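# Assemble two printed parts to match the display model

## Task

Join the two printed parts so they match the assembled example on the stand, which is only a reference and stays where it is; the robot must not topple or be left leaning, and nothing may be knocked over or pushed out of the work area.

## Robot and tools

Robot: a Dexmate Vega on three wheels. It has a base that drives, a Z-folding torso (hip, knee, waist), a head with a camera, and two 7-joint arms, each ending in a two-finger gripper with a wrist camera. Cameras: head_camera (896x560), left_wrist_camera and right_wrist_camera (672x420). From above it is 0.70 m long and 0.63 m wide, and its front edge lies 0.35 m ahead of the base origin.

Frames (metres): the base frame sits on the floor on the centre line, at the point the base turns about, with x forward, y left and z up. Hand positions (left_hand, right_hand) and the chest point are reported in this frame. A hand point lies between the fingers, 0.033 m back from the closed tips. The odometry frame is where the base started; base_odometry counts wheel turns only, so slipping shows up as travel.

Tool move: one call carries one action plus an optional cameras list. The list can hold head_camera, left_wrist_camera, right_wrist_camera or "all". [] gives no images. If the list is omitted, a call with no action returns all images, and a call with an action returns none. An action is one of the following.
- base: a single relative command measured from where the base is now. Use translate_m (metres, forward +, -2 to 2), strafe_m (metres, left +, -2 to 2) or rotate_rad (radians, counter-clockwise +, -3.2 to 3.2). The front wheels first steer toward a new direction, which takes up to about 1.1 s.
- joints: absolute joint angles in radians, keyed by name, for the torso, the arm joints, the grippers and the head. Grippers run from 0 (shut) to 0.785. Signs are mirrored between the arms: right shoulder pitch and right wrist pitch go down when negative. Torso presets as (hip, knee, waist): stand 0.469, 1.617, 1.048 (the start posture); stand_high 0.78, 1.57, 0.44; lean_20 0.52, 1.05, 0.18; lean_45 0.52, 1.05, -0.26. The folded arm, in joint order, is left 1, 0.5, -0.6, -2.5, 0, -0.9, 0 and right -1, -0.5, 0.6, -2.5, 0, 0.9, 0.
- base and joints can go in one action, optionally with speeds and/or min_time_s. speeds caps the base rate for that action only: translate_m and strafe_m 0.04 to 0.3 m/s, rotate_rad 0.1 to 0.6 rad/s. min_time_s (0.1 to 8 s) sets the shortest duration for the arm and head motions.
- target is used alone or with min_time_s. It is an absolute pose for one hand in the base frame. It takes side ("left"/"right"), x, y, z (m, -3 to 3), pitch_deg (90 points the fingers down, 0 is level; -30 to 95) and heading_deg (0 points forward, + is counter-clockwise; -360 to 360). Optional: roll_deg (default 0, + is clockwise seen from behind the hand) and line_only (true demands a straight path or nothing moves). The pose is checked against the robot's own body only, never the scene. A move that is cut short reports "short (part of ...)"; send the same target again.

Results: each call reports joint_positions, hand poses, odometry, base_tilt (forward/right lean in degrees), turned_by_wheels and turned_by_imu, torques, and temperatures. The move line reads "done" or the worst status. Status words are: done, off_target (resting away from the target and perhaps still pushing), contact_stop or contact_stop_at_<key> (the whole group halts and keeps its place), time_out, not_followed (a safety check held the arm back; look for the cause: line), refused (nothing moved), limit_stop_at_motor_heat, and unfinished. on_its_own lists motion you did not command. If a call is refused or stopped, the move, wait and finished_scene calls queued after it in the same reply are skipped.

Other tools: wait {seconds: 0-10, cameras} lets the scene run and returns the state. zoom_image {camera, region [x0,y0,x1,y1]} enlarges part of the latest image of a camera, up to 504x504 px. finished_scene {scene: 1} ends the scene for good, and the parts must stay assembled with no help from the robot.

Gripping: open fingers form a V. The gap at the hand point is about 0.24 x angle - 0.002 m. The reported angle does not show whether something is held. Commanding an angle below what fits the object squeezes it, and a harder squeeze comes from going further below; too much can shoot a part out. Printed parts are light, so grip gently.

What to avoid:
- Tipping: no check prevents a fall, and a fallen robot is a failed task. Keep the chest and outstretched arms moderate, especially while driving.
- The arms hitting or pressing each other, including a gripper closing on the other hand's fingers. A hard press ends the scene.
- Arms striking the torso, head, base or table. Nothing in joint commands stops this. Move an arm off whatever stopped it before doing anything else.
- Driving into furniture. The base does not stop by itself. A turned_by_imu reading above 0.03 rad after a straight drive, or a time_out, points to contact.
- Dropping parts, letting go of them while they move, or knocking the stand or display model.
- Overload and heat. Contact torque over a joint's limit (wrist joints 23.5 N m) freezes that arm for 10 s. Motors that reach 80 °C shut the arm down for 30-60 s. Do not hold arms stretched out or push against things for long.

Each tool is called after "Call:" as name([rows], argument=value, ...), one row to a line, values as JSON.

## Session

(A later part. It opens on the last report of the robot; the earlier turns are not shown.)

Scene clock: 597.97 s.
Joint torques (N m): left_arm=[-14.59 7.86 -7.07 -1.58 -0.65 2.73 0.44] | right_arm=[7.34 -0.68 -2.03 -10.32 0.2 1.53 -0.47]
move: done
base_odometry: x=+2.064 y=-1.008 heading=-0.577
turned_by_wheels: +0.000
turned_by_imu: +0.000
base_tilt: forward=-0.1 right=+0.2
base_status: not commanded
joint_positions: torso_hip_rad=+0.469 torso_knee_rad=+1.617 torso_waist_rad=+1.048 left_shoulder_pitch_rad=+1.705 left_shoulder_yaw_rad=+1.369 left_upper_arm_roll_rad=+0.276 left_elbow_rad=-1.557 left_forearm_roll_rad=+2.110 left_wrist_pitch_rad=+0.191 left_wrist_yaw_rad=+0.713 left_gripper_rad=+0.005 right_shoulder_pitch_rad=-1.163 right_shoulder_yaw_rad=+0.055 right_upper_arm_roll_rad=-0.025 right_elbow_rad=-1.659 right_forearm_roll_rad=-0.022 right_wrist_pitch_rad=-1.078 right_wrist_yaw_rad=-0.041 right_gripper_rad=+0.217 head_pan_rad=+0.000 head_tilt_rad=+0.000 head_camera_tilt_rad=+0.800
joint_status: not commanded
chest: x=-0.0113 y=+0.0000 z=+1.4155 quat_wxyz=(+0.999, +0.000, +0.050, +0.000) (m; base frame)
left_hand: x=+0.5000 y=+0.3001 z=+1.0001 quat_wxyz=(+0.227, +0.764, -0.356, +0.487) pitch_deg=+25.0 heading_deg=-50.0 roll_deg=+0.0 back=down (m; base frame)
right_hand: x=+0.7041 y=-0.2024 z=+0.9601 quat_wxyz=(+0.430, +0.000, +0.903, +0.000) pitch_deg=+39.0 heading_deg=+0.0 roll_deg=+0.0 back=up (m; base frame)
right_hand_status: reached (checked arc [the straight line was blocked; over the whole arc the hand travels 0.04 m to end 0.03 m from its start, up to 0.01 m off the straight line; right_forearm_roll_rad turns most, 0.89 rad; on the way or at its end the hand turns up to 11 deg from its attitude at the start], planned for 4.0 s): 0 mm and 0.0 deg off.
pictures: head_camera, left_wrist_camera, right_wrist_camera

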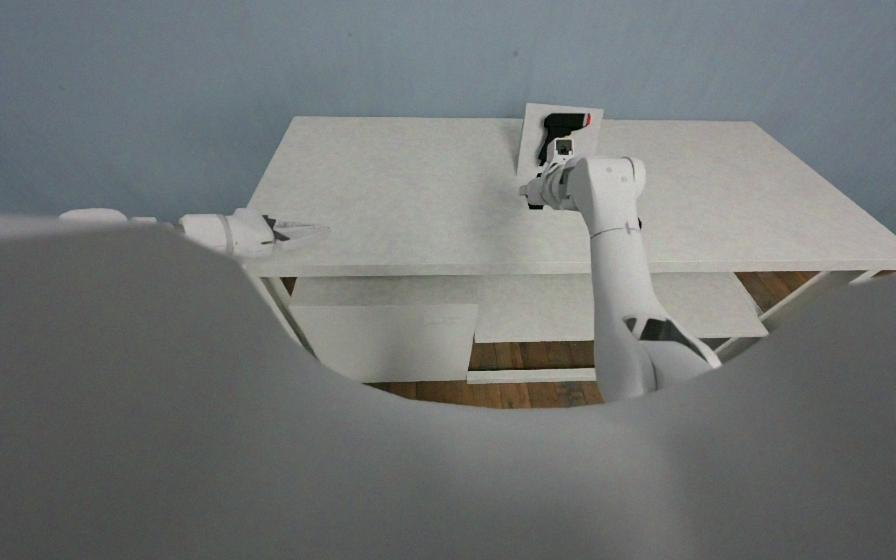

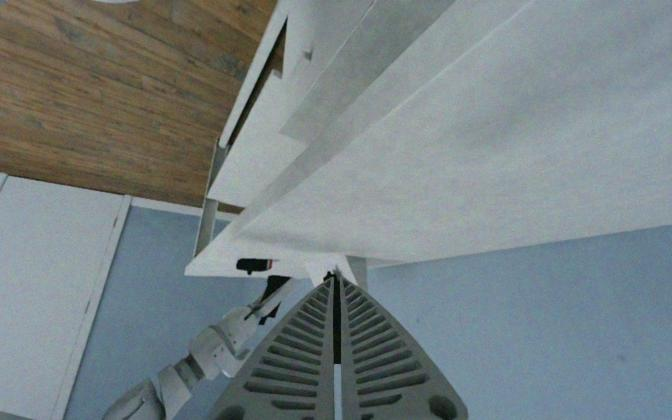

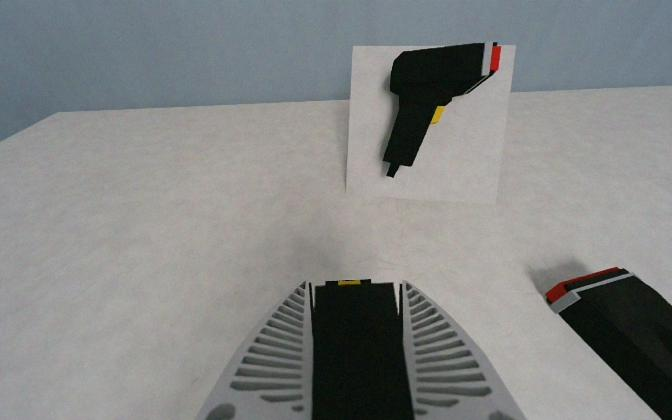

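Call:
move(target={"side": "right", "x": 0.60, "y": -0.36, "z": 1.03, "pitch_deg": 39, "heading_deg": 0}, min_time_s=4, cameras=["all"])

Call:
zoom_image(camera="right_wrist_camera", region=[400, 180, 640, 420])

Call:
zoom_image(camera="head_camera", region=[520, 140, 680, 260])

Scene clock: 617.73 s.
Joint torques (N m): left_arm=[-13.3 8.12 -6.84 0.18 -0.89 2.17 0.43] | right_arm=[3.33 -6.41 3.91 -7.46 0.06 0.75 -0.34]
move: done
base_odometry: x=+2.064 y=-1.008 heading=-0.577
turned_by_wheels: +0.000
turned_by_imu: +0.000
base_tilt: forward=-0.1 right=+0.2
base_status: not commanded
joint_positions: torso_hip_rad=+0.469 torso_knee_rad=+1.617 torso_waist_rad=+1.048 left_shoulder_pitch_rad=+1.705 left_shoulder_yaw_rad=+1.369 left_upper_arm_roll_rad=+0.276 left_elbow_rad=-1.557 left_forearm_roll_rad=+2.110 left_wrist_pitch_rad=+0.191 left_wrist_yaw_rad=+0.713 left_gripper_rad=+0.005 right_shoulder_pitch_rad=-1.391 right_shoulder_yaw_rad=-0.360 right_upper_arm_roll_rad=+0.243 right_elbow_rad=-2.131 right_forearm_roll_rad=+0.413 right_wrist_pitch_rad=-1.366 right_wrist_yaw_rad=+0.019 right_gripper_rad=+0.217 head_pan_rad=+0.000 head_tilt_rad=+0.000 head_camera_tilt_rad=+0.800
joint_status: not commanded
chest: x=-0.0113 y=+0.0000 z=+1.4155 quat_wxyz=(+0.999, +0.000, +0.050, +0.000) (m; base frame)
left_hand: x=+0.5000 y=+0.3001 z=+1.0001 quat_wxyz=(+0.227, +0.764, -0.356, +0.487) pitch_deg=+25.0 heading_deg=-50.0 roll_deg=+0.0 back=down (m; base frame)
right_hand: x=+0.6003 y=-0.3596 z=+1.0298 quat_wxyz=(+0.431, +0.000, +0.903, +0.000) pitch_deg=+39.0 heading_deg=+0.0 roll_deg=+0.0 back=up (m; base frame)
right_hand_status: reached (straight line, planned for 4.0 s): 1 mm and 0.0 deg off.
pictures: head_camera, left_wrist_camera, right_wrist_camera

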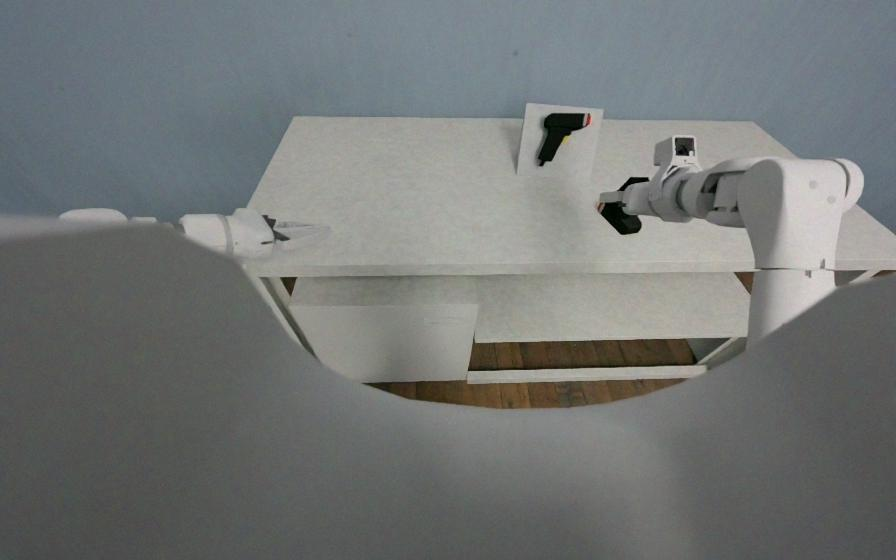

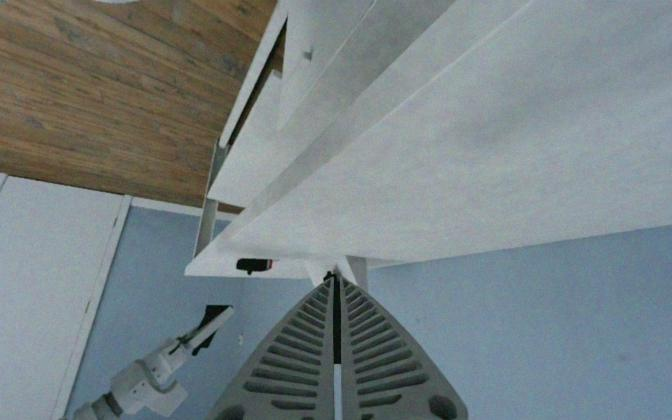

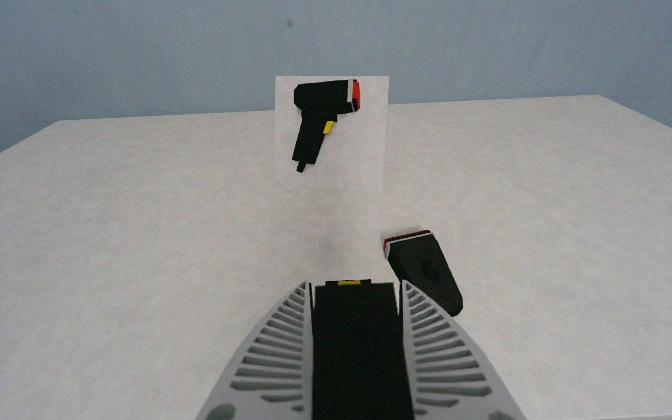

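Scaled by 2.100 from the camera's 672x420 image, which has a finer 960x600 frame.

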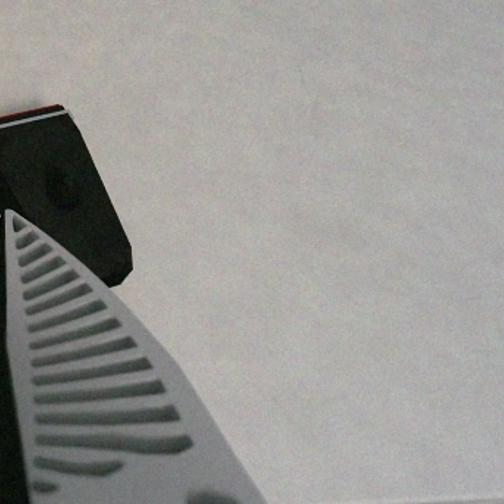

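Scaled by 3.150 from the camera's 896x560 image, which has a finer 960x600 frame.

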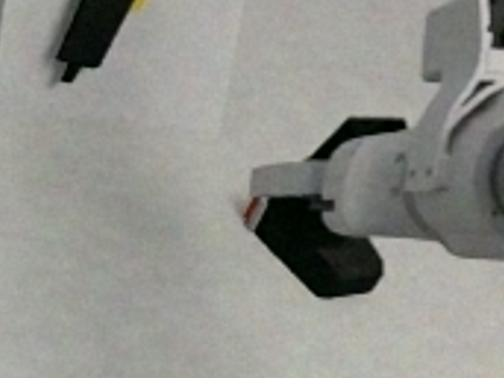

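Call:
move(target={"side": "right", "x": 0.60, "y": -0.34, "z": 0.94, "pitch_deg": 39, "heading_deg": 0}, min_time_s=4, cameras=["all"])

Call:
zoom_image(camera="right_wrist_camera", region=[390, 200, 590, 400])

Call:
zoom_image(camera="left_wrist_camera", region=[170, 220, 340, 340])

Scene clock: 695.23 s.
Joint torques (N m): left_arm=[-13.16 6.57 -7.68 0.59 -0.51 3.07 0.26] | right_arm=[2.34 -1.35 0.61 -4.53 -0.05 1.3 -0.39]
move: done
base_odometry: x=+2.064 y=-1.008 heading=-0.577
turned_by_wheels: +0.000
turned_by_imu: +0.000
base_tilt: forward=-0.1 right=+0.2
base_status: not commanded
joint_positions: torso_hip_rad=+0.469 torso_knee_rad=+1.617 torso_waist_rad=+1.048 left_shoulder_pitch_rad=+1.705 left_shoulder_yaw_rad=+1.369 left_upper_arm_roll_rad=+0.276 left_elbow_rad=-1.557 left_forearm_roll_rad=+2.110 left_wrist_pitch_rad=+0.191 left_wrist_yaw_rad=+0.713 left_gripper_rad=+0.005 right_shoulder_pitch_rad=-1.505 right_shoulder_yaw_rad=-0.321 right_upper_arm_roll_rad=+0.145 right_elbow_rad=-1.971 right_forearm_roll_rad=+0.345 right_wrist_pitch_rad=-1.071 right_wrist_yaw_rad=+0.007 right_gripper_rad=+0.217 head_pan_rad=+0.000 head_tilt_rad=+0.000 head_camera_tilt_rad=+0.800
joint_status: not commanded
chest: x=-0.0113 y=+0.0000 z=+1.4155 quat_wxyz=(+0.999, +0.000, +0.050, +0.000) (m; base frame)
left_hand: x=+0.5000 y=+0.3001 z=+1.0001 quat_wxyz=(+0.227, +0.764, -0.356, +0.487) pitch_deg=+25.0 heading_deg=-50.0 roll_deg=+0.0 back=down (m; base frame)
right_hand: x=+0.6001 y=-0.3404 z=+0.9414 quat_wxyz=(+0.431, +0.000, +0.903, +0.000) pitch_deg=+39.0 heading_deg=+0.0 roll_deg=+0.0 back=up (m; base frame)
right_hand_status: reached (straight line, planned for 4.0 s): 1 mm and 0.0 deg off.
pictures: head_camera, left_wrist_camera, right_wrist_camera

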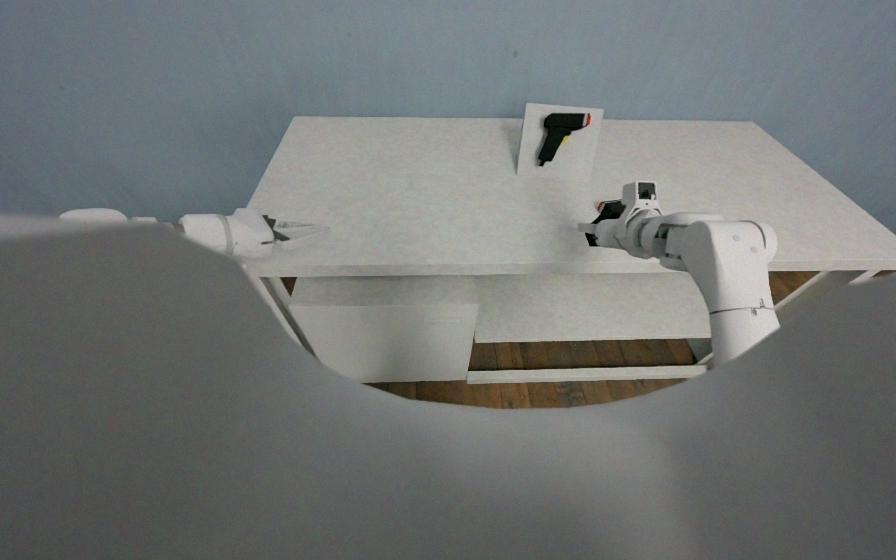

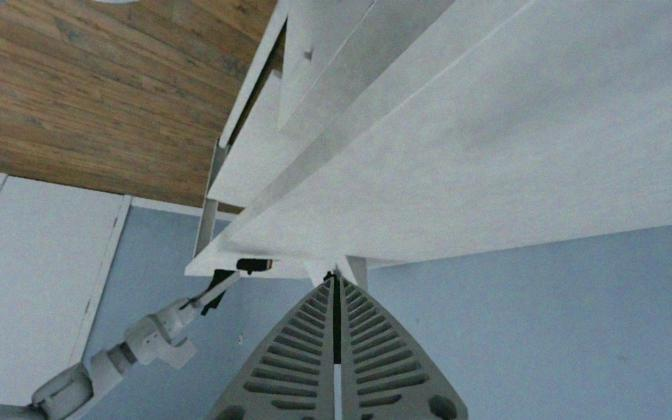

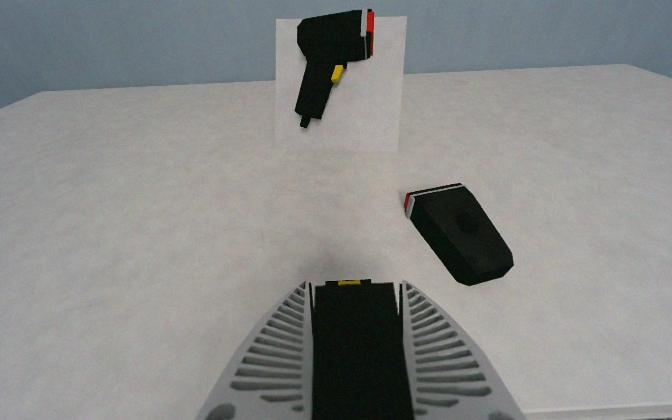

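Scaled by 2.520 from the camera's 672x420 image, which has a finer 960x600 frame.

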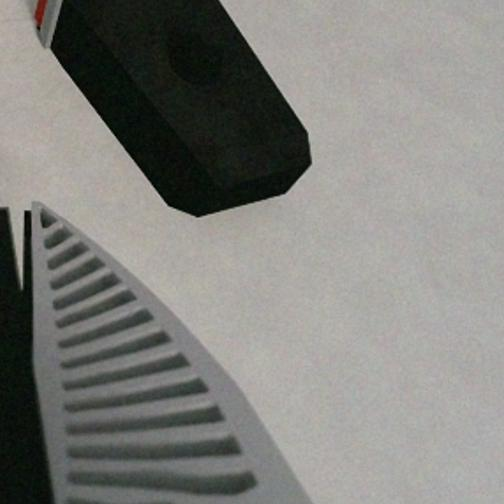

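Scaled by 2.965 from the camera's 672x420 image, which has a finer 960x600 frame.

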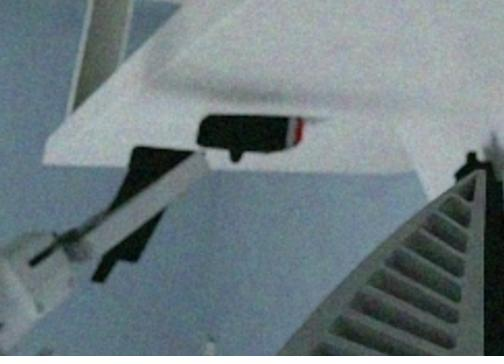

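Call:
move(target={"side": "right", "x": 0.62, "y": -0.02, "z": 1.0, "pitch_deg": 39, "heading_deg": 0, "line_only": true}, min_time_s=4, cameras=["all"])

Call:
zoom_image(camera="left_wrist_camera", region=[200, 200, 400, 320])

Scene clock: 795.53 s.
Joint torques (N m): left_arm=[-12.71 7.31 -7.19 -0.9 -0.11 0.82 0.79] | right_arm=[2.33 -2.49 0.21 -4.87 -0.08 1.5 -0.66]
move: refused
base_odometry: x=+2.064 y=-1.008 heading=-0.577
turned_by_wheels: +0.000
turned_by_imu: +0.000
base_tilt: forward=-0.1 right=+0.2
base_status: not commanded
joint_positions: torso_hip_rad=+0.469 torso_knee_rad=+1.617 torso_waist_rad=+1.048 left_shoulder_pitch_rad=+1.705 left_shoulder_yaw_rad=+1.369 left_upper_arm_roll_rad=+0.276 left_elbow_rad=-1.557 left_forearm_roll_rad=+2.110 left_wrist_pitch_rad=+0.191 left_wrist_yaw_rad=+0.713 left_gripper_rad=+0.005 right_shoulder_pitch_rad=-1.506 right_shoulder_yaw_rad=-0.320 right_upper_arm_roll_rad=+0.144 right_elbow_rad=-1.968 right_forearm_roll_rad=+0.344 right_wrist_pitch_rad=-1.067 right_wrist_yaw_rad=+0.007 right_gripper_rad=+0.217 head_pan_rad=+0.000 head_tilt_rad=+0.000 head_camera_tilt_rad=+0.800
joint_status: not commanded
chest: x=-0.0113 y=+0.0000 z=+1.4155 quat_wxyz=(+0.999, +0.000, +0.050, +0.000) (m; base frame)
left_hand: x=+0.5000 y=+0.3001 z=+1.0001 quat_wxyz=(+0.227, +0.764, -0.356, +0.487) pitch_deg=+25.0 heading_deg=-50.0 roll_deg=+0.0 back=down (m; base frame)
right_hand: x=+0.6001 y=-0.3401 z=+0.9402 quat_wxyz=(+0.431, +0.000, +0.903, +0.000) pitch_deg=+39.0 heading_deg=+0.0 roll_deg=+0.0 back=up (m; base frame)
right_hand_status: refused: you asked line_only, and the move would not run on a straight line (the straight line was blocked) but on a checked arc of 3.8 s: over the whole arc the hand travels 0.34 m to end 0.33 m from its start, up to 0.03 m off the straight line; right_wrist_yaw_rad turns most, 1.09 rad; on the way or at its end the hand turns up to 3 deg from its attitude at the start. Nothing moved.
pictures: head_camera, left_wrist_camera, right_wrist_camera

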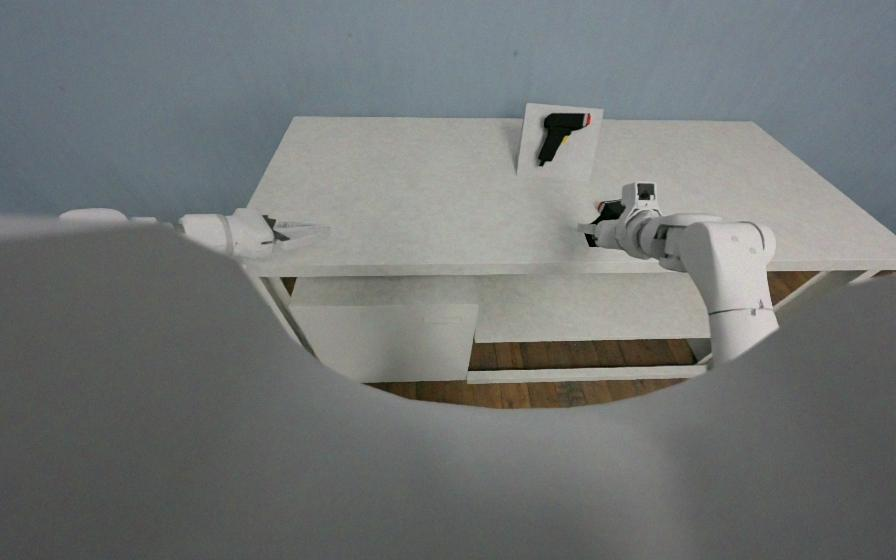

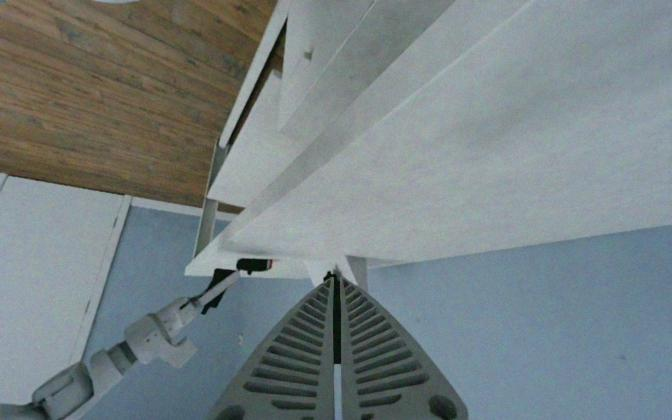

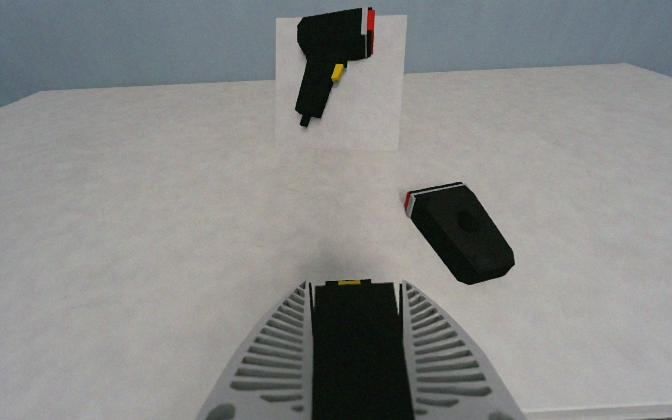

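Scaled by 2.520 from the camera's 672x420 image, which has a finer 960x600 frame.

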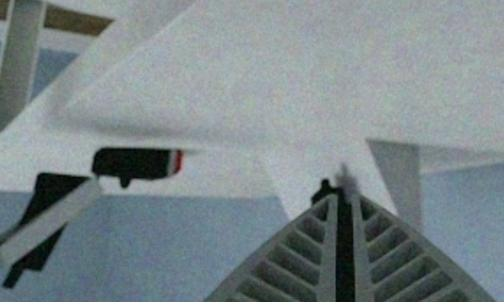

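Call:
move(target={"side": "right", "x": 0.66, "y": -0.12, "z": 1.0, "pitch_deg": 39, "heading_deg": 0}, min_time_s=4, cameras=["all"])

Call:
zoom_image(camera="left_wrist_camera", region=[220, 220, 360, 320])

Scene clock: 807.50 s.
Joint torques (N m): left_arm=[-13.86 9.4 -6.68 -1.04 -0.6 2.08 0.75] | right_arm=[14 6.47 -1.81 -4.81 -0.16 0.63 -0.38]
move: done
base_odometry: x=+2.064 y=-1.008 heading=-0.577
turned_by_wheels: +0.000
turned_by_imu: +0.000
base_tilt: forward=-0.1 right=+0.2
base_status: not commanded
joint_positions: torso_hip_rad=+0.469 torso_knee_rad=+1.617 torso_waist_rad=+1.048 left_shoulder_pitch_rad=+1.705 left_shoulder_yaw_rad=+1.369 left_upper_arm_roll_rad=+0.276 left_elbow_rad=-1.557 left_forearm_roll_rad=+2.110 left_wrist_pitch_rad=+0.191 left_wrist_yaw_rad=+0.713 left_gripper_rad=+0.005 right_shoulder_pitch_rad=-1.235 right_shoulder_yaw_rad=+0.109 right_upper_arm_roll_rad=-0.174 right_elbow_rad=-1.888 right_forearm_roll_rad=+0.219 right_wrist_pitch_rad=-1.230 right_wrist_yaw_rad=-0.400 right_gripper_rad=+0.217 head_pan_rad=+0.000 head_tilt_rad=+0.000 head_camera_tilt_rad=+0.800
joint_status: not commanded
chest: x=-0.0113 y=+0.0000 z=+1.4155 quat_wxyz=(+0.999, +0.000, +0.050, +0.000) (m; base frame)
left_hand: x=+0.5000 y=+0.3001 z=+1.0001 quat_wxyz=(+0.227, +0.764, -0.356, +0.487) pitch_deg=+25.0 heading_deg=-50.0 roll_deg=+0.0 back=down (m; base frame)
right_hand: x=+0.6594 y=-0.1222 z=+0.9991 quat_wxyz=(+0.430, +0.000, +0.903, +0.000) pitch_deg=+39.0 heading_deg=+0.0 roll_deg=+0.0 back=up (m; base frame)
right_hand_status: reached (straight line, planned for 4.0 s): 2 mm and 0.0 deg off.
pictures: head_camera, left_wrist_camera, right_wrist_camera

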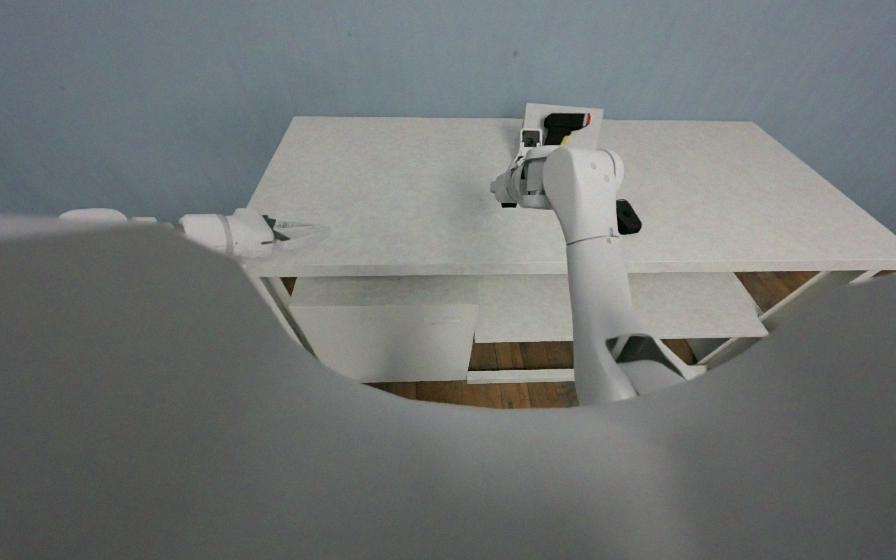

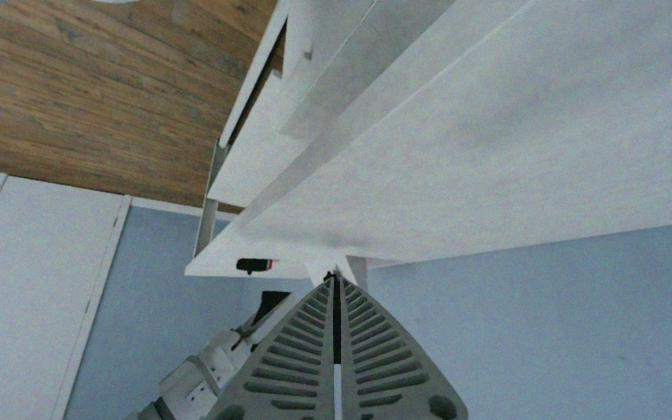

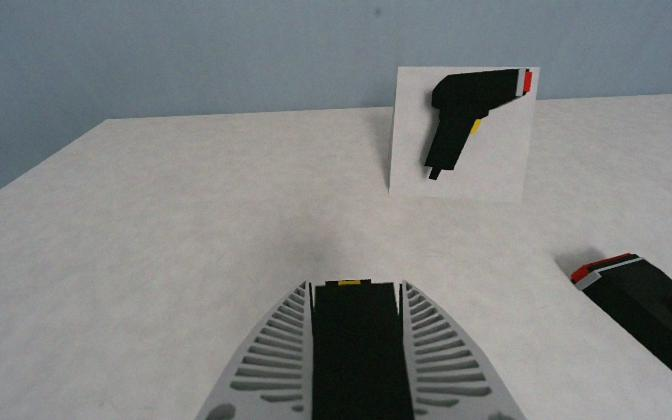

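Scaled by 3.600 from the camera's 672x420 image, which has a finer 960x600 frame.

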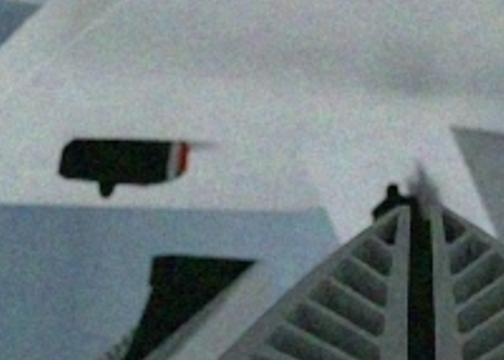

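Call:
zoom_image(camera="right_wrist_camera", region=[290, 260, 430, 420])

Scaled by 3.150 from the camera's 672x420 image, which has a finer 960x600 frame.

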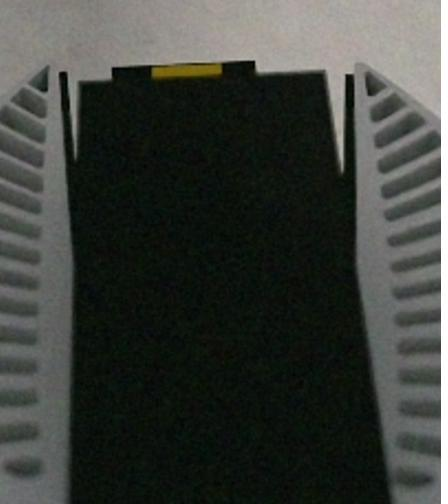

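Call:
move(target={"side": "right", "x": 0.708, "y": -0.474, "z": 0.985, "pitch_deg": 39, "heading_deg": 9.5}, min_time_s=5, cameras=["all"])

Call:
zoom_image(camera="left_wrist_camera", region=[180, 240, 320, 320])

Call:
zoom_image(camera="right_wrist_camera", region=[240, 200, 460, 420])

Scene clock: 910.17 s.
Joint torques (N m): left_arm=[-14.19 6.56 -6.75 0.2 -0.57 2.41 0.49] | right_arm=[14.14 -12.27 2.72 -4.04 0.03 1.21 0.49]
move: done
base_odometry: x=+2.064 y=-1.008 heading=-0.577
turned_by_wheels: +0.000
turned_by_imu: +0.000
base_tilt: forward=-0.1 right=+0.2
base_status: not commanded
joint_positions: torso_hip_rad=+0.469 torso_knee_rad=+1.617 torso_waist_rad=+1.048 left_shoulder_pitch_rad=+1.705 left_shoulder_yaw_rad=+1.369 left_upper_arm_roll_rad=+0.276 left_elbow_rad=-1.557 left_forearm_roll_rad=+2.110 left_wrist_pitch_rad=+0.191 left_wrist_yaw_rad=+0.713 left_gripper_rad=+0.005 right_shoulder_pitch_rad=-1.010 right_shoulder_yaw_rad=-0.707 right_upper_arm_roll_rad=-0.051 right_elbow_rad=-1.183 right_forearm_roll_rad=+0.333 right_wrist_pitch_rad=-0.745 right_wrist_yaw_rad=+0.522 right_gripper_rad=+0.217 head_pan_rad=+0.000 head_tilt_rad=+0.000 head_camera_tilt_rad=+0.800
joint_status: not commanded
chest: x=-0.0113 y=+0.0000 z=+1.4155 quat_wxyz=(+0.999, +0.000, +0.050, +0.000) (m; base frame)
left_hand: x=+0.5000 y=+0.3001 z=+1.0001 quat_wxyz=(+0.227, +0.764, -0.356, +0.487) pitch_deg=+25.0 heading_deg=-50.0 roll_deg=+0.0 back=down (m; base frame)
right_hand: x=+0.7080 y=-0.4730 z=+0.9849 quat_wxyz=(+0.429, -0.074, +0.900, +0.036) pitch_deg=+39.0 heading_deg=+9.5 roll_deg=+0.0 back=up (m; base frame)
right_hand_status: reached (straight line, planned for 5.0 s): 1 mm and 0.0 deg off.
pictures: head_camera, left_wrist_camera, right_wrist_camera

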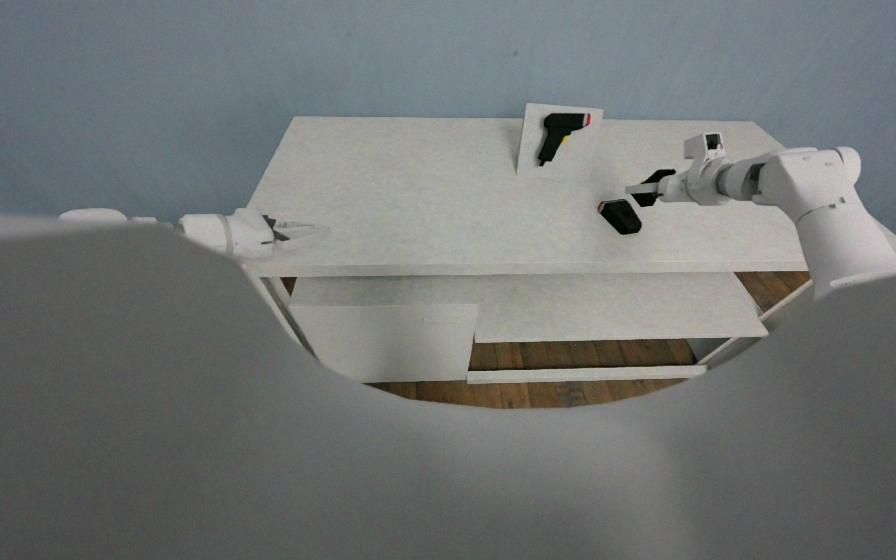

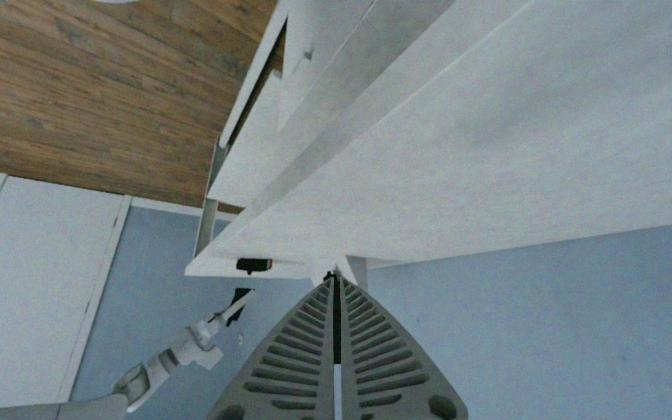

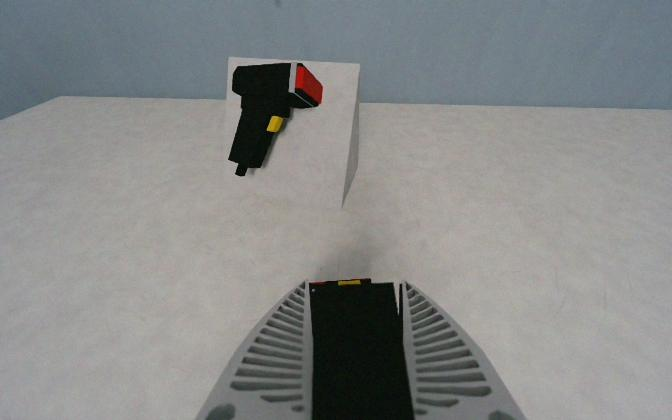

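Scaled by 3.600 from the camera's 672x420 image, which has a finer 960x600 frame.

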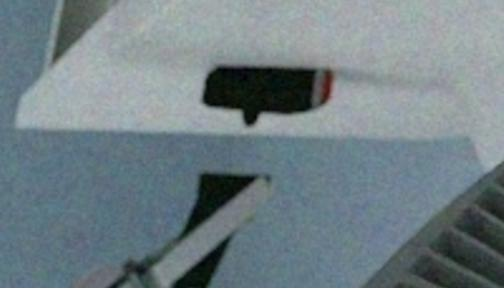

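Scaled by 2.291 from the camera's 672x420 image, which has a finer 960x600 frame.

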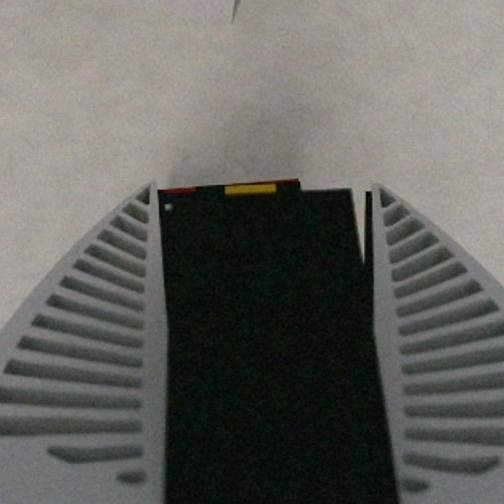

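Call:
zoom_image(camera="head_camera", region=[580, 140, 720, 250])

Scaled by 3.600 from the camera's 896x560 image, which has a finer 960x600 frame.

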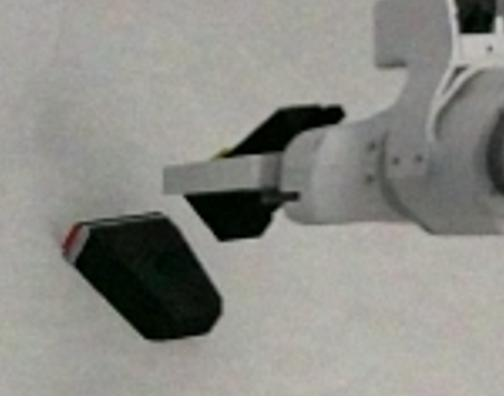

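Call:
move(target={"side": "right", "x": 0.7065, "y": -0.465, "z": 0.955, "pitch_deg": 39, "heading_deg": 11.5}, min_time_s=3, cameras=["all"])

Call:
zoom_image(camera="left_wrist_camera", region=[200, 240, 300, 320])

Call:
zoom_image(camera="right_wrist_camera", region=[280, 240, 440, 400])

Call:
zoom_image(camera="head_camera", region=[580, 140, 720, 250])

Scene clock: 963.33 s.
Joint torques (N m): left_arm=[-14.39 11.2 -5.05 0.69 -0.7 0.35 0.37] | right_arm=[15.94 -7.82 1.13 -4.35 -0.08 1.59 0.23]
move: done
base_odometry: x=+2.064 y=-1.008 heading=-0.577
turned_by_wheels: +0.000
turned_by_imu: +0.000
base_tilt: forward=-0.1 right=+0.3
base_status: not commanded
joint_positions: torso_hip_rad=+0.469 torso_knee_rad=+1.617 torso_waist_rad=+1.048 left_shoulder_pitch_rad=+1.705 left_shoulder_yaw_rad=+1.369 left_upper_arm_roll_rad=+0.276 left_elbow_rad=-1.557 left_forearm_roll_rad=+2.110 left_wrist_pitch_rad=+0.191 left_wrist_yaw_rad=+0.713 left_gripper_rad=+0.005 right_shoulder_pitch_rad=-1.007 right_shoulder_yaw_rad=-0.688 right_upper_arm_roll_rad=-0.087 right_elbow_rad=-1.087 right_forearm_roll_rad=+0.312 right_wrist_pitch_rad=-0.635 right_wrist_yaw_rad=+0.554 right_gripper_rad=+0.217 head_pan_rad=+0.000 head_tilt_rad=+0.000 head_camera_tilt_rad=+0.800
joint_status: not commanded
chest: x=-0.0113 y=+0.0000 z=+1.4155 quat_wxyz=(+0.999, +0.000, +0.050, +0.000) (m; base frame)
left_hand: x=+0.5000 y=+0.3001 z=+1.0001 quat_wxyz=(+0.227, +0.764, -0.356, +0.487) pitch_deg=+25.0 heading_deg=-50.0 roll_deg=+0.0 back=down (m; base frame)
right_hand: x=+0.7065 y=-0.4653 z=+0.9556 quat_wxyz=(+0.428, -0.090, +0.898, +0.043) pitch_deg=+39.0 heading_deg=+11.4 roll_deg=+0.0 back=up (m; base frame)
right_hand_status: reached (straight line, planned for 3.0 s): 1 mm and 0.1 deg off.
pictures: head_camera, left_wrist_camera, right_wrist_camera

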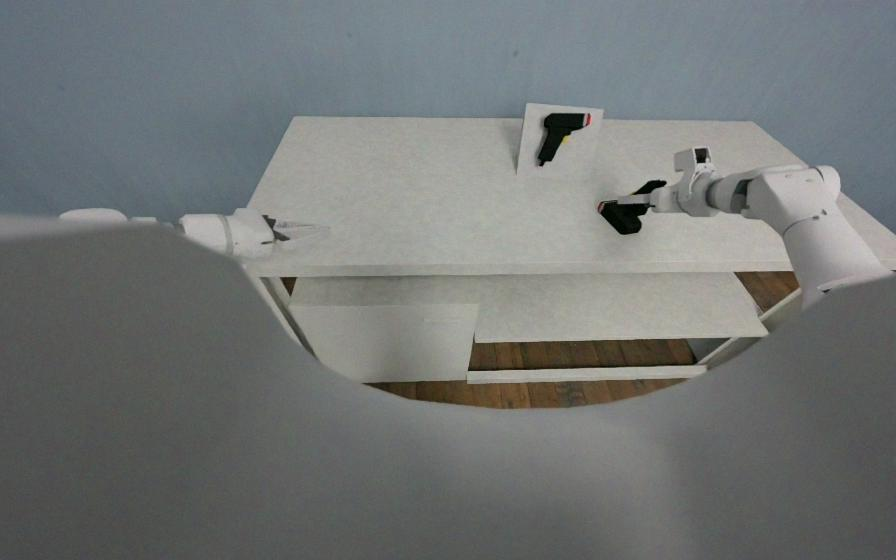

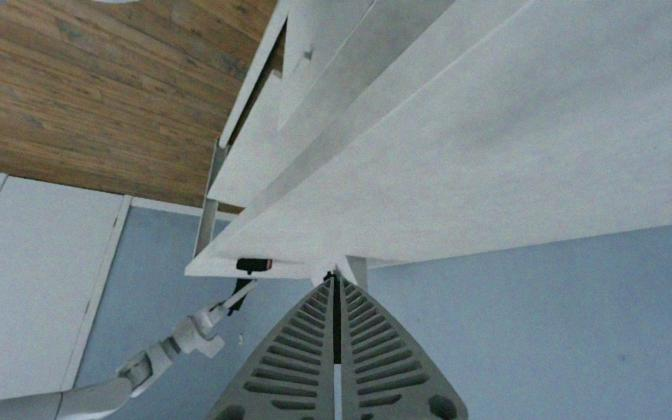

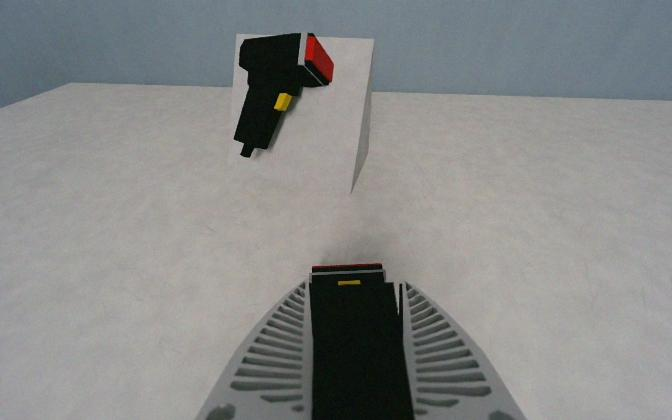

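Scaled by 5.040 from the camera's 672x420 image, which has a finer 960x600 frame.

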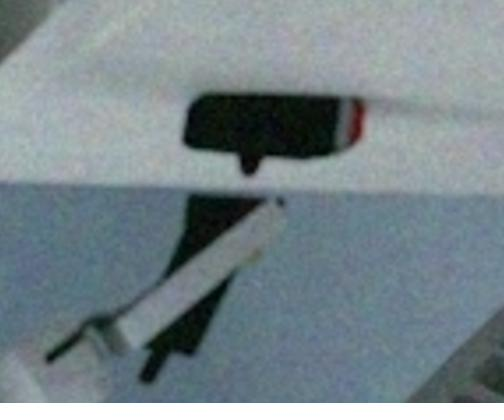

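Scaled by 3.150 from the camera's 672x420 image, which has a finer 960x600 frame.

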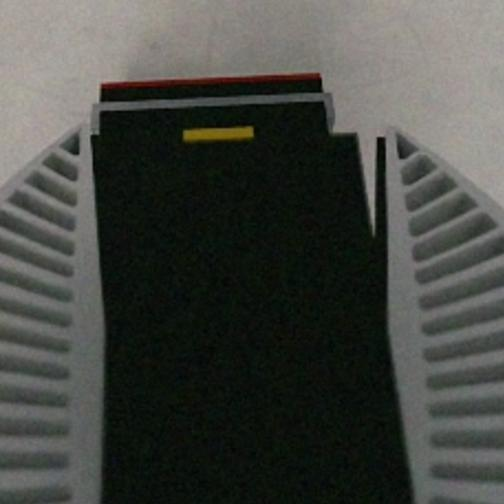

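Scaled by 3.600 from the camera's 896x560 image, which has a finer 960x600 frame.

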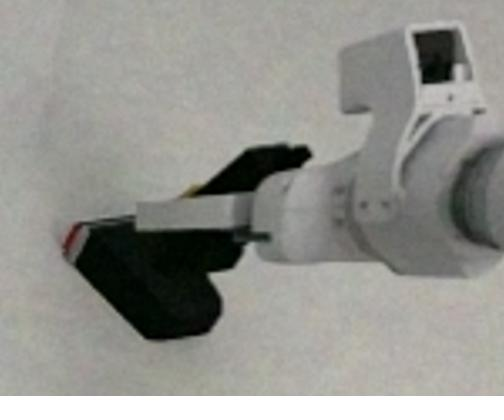

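Call:
move(target={"side": "right", "x": 0.7115, "y": -0.4643, "z": 0.944, "pitch_deg": 39, "heading_deg": 11.5}, min_time_s=3, cameras=["all"])

Call:
zoom_image(camera="left_wrist_camera", region=[210, 245, 290, 305])

Call:
zoom_image(camera="right_wrist_camera", region=[280, 240, 440, 400])

Call:
zoom_image(camera="head_camera", region=[590, 160, 690, 240])

Scene clock: 990.17 s.
Joint torques (N m): left_arm=[-12.51 4.53 -9.14 0.46 -0.13 2.08 0.39] | right_arm=[14.84 -7.67 1.34 -3.56 0.08 1.48 0.44]
move: done
base_odometry: x=+2.064 y=-1.008 heading=-0.577
turned_by_wheels: +0.000
turned_by_imu: +0.000
base_tilt: forward=-0.1 right=+0.3
base_status: not commanded
joint_positions: torso_hip_rad=+0.469 torso_knee_rad=+1.617 torso_waist_rad=+1.048 left_shoulder_pitch_rad=+1.705 left_shoulder_yaw_rad=+1.369 left_upper_arm_roll_rad=+0.276 left_elbow_rad=-1.557 left_forearm_roll_rad=+2.110 left_wrist_pitch_rad=+0.191 left_wrist_yaw_rad=+0.713 left_gripper_rad=+0.005 right_shoulder_pitch_rad=-0.976 right_shoulder_yaw_rad=-0.668 right_upper_arm_roll_rad=-0.110 right_elbow_rad=-1.011 right_forearm_roll_rad=+0.296 right_wrist_pitch_rad=-0.583 right_wrist_yaw_rad=+0.559 right_gripper_rad=+0.217 head_pan_rad=+0.000 head_tilt_rad=+0.000 head_camera_tilt_rad=+0.800
joint_status: not commanded
chest: x=-0.0113 y=+0.0000 z=+1.4155 quat_wxyz=(+0.999, +0.000, +0.050, +0.000) (m; base frame)
left_hand: x=+0.5000 y=+0.3001 z=+1.0001 quat_wxyz=(+0.227, +0.764, -0.356, +0.487) pitch_deg=+25.0 heading_deg=-50.0 roll_deg=+0.0 back=down (m; base frame)
right_hand: x=+0.7113 y=-0.4644 z=+0.9442 quat_wxyz=(+0.428, -0.090, +0.898, +0.043) pitch_deg=+39.0 heading_deg=+11.5 roll_deg=+0.0 back=up (m; base frame)
right_hand_status: reached (straight line, planned for 3.0 s): 0 mm and 0.0 deg off.
pictures: head_camera, left_wrist_camera, right_wrist_camera

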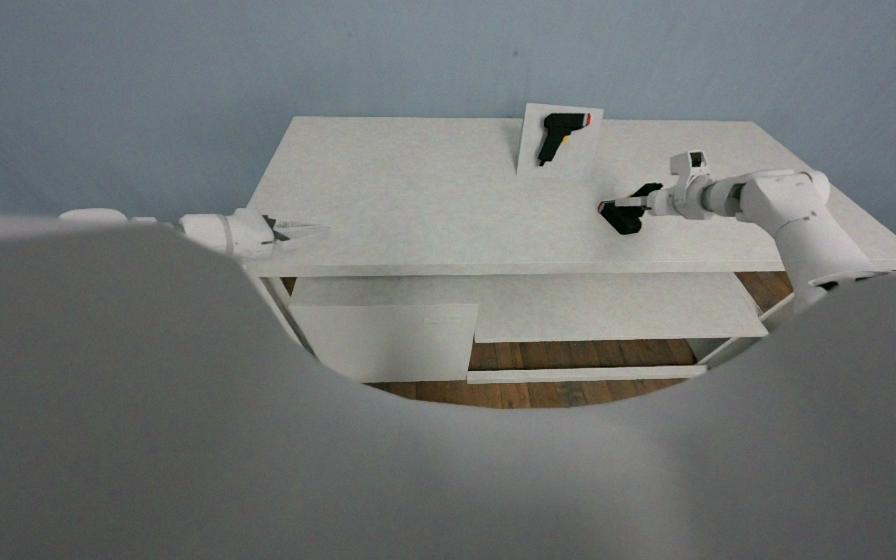

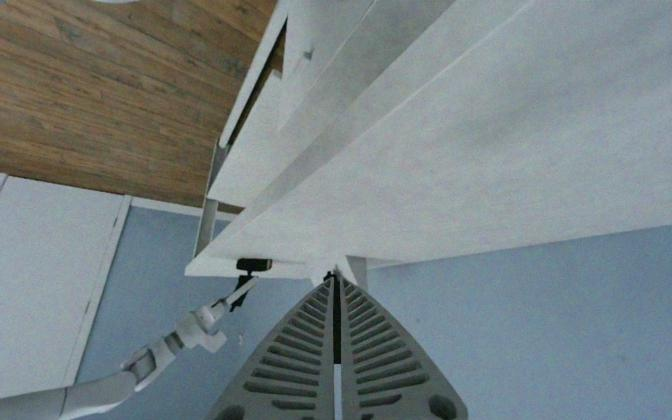

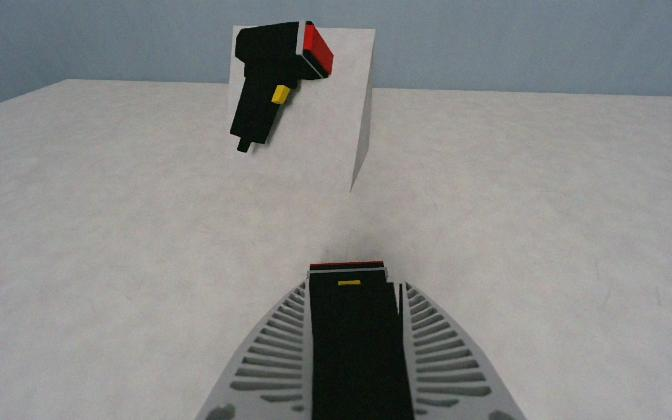

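Scaled by 6.300 from the camera's 672x420 image, which has a finer 960x600 frame.

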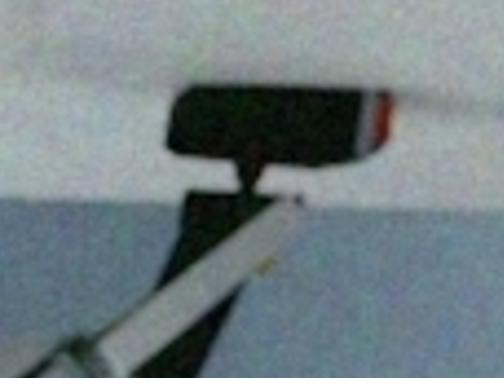

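Scaled by 3.150 from the camera's 672x420 image, which has a finer 960x600 frame.

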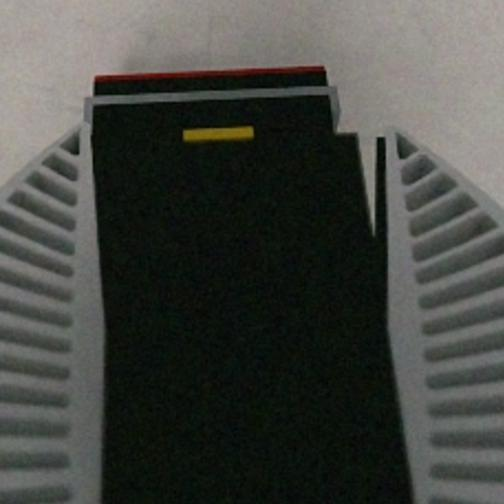

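Scaled by 5.040 from the camera's 896x560 image, which has a finer 960x600 frame.

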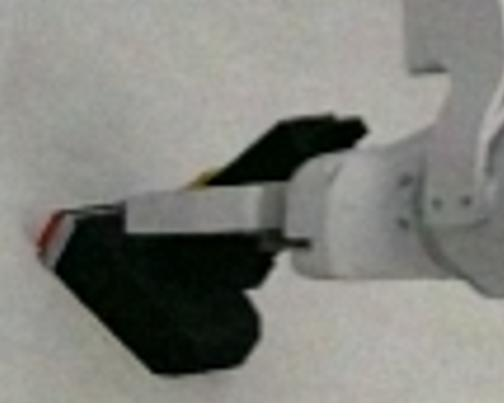

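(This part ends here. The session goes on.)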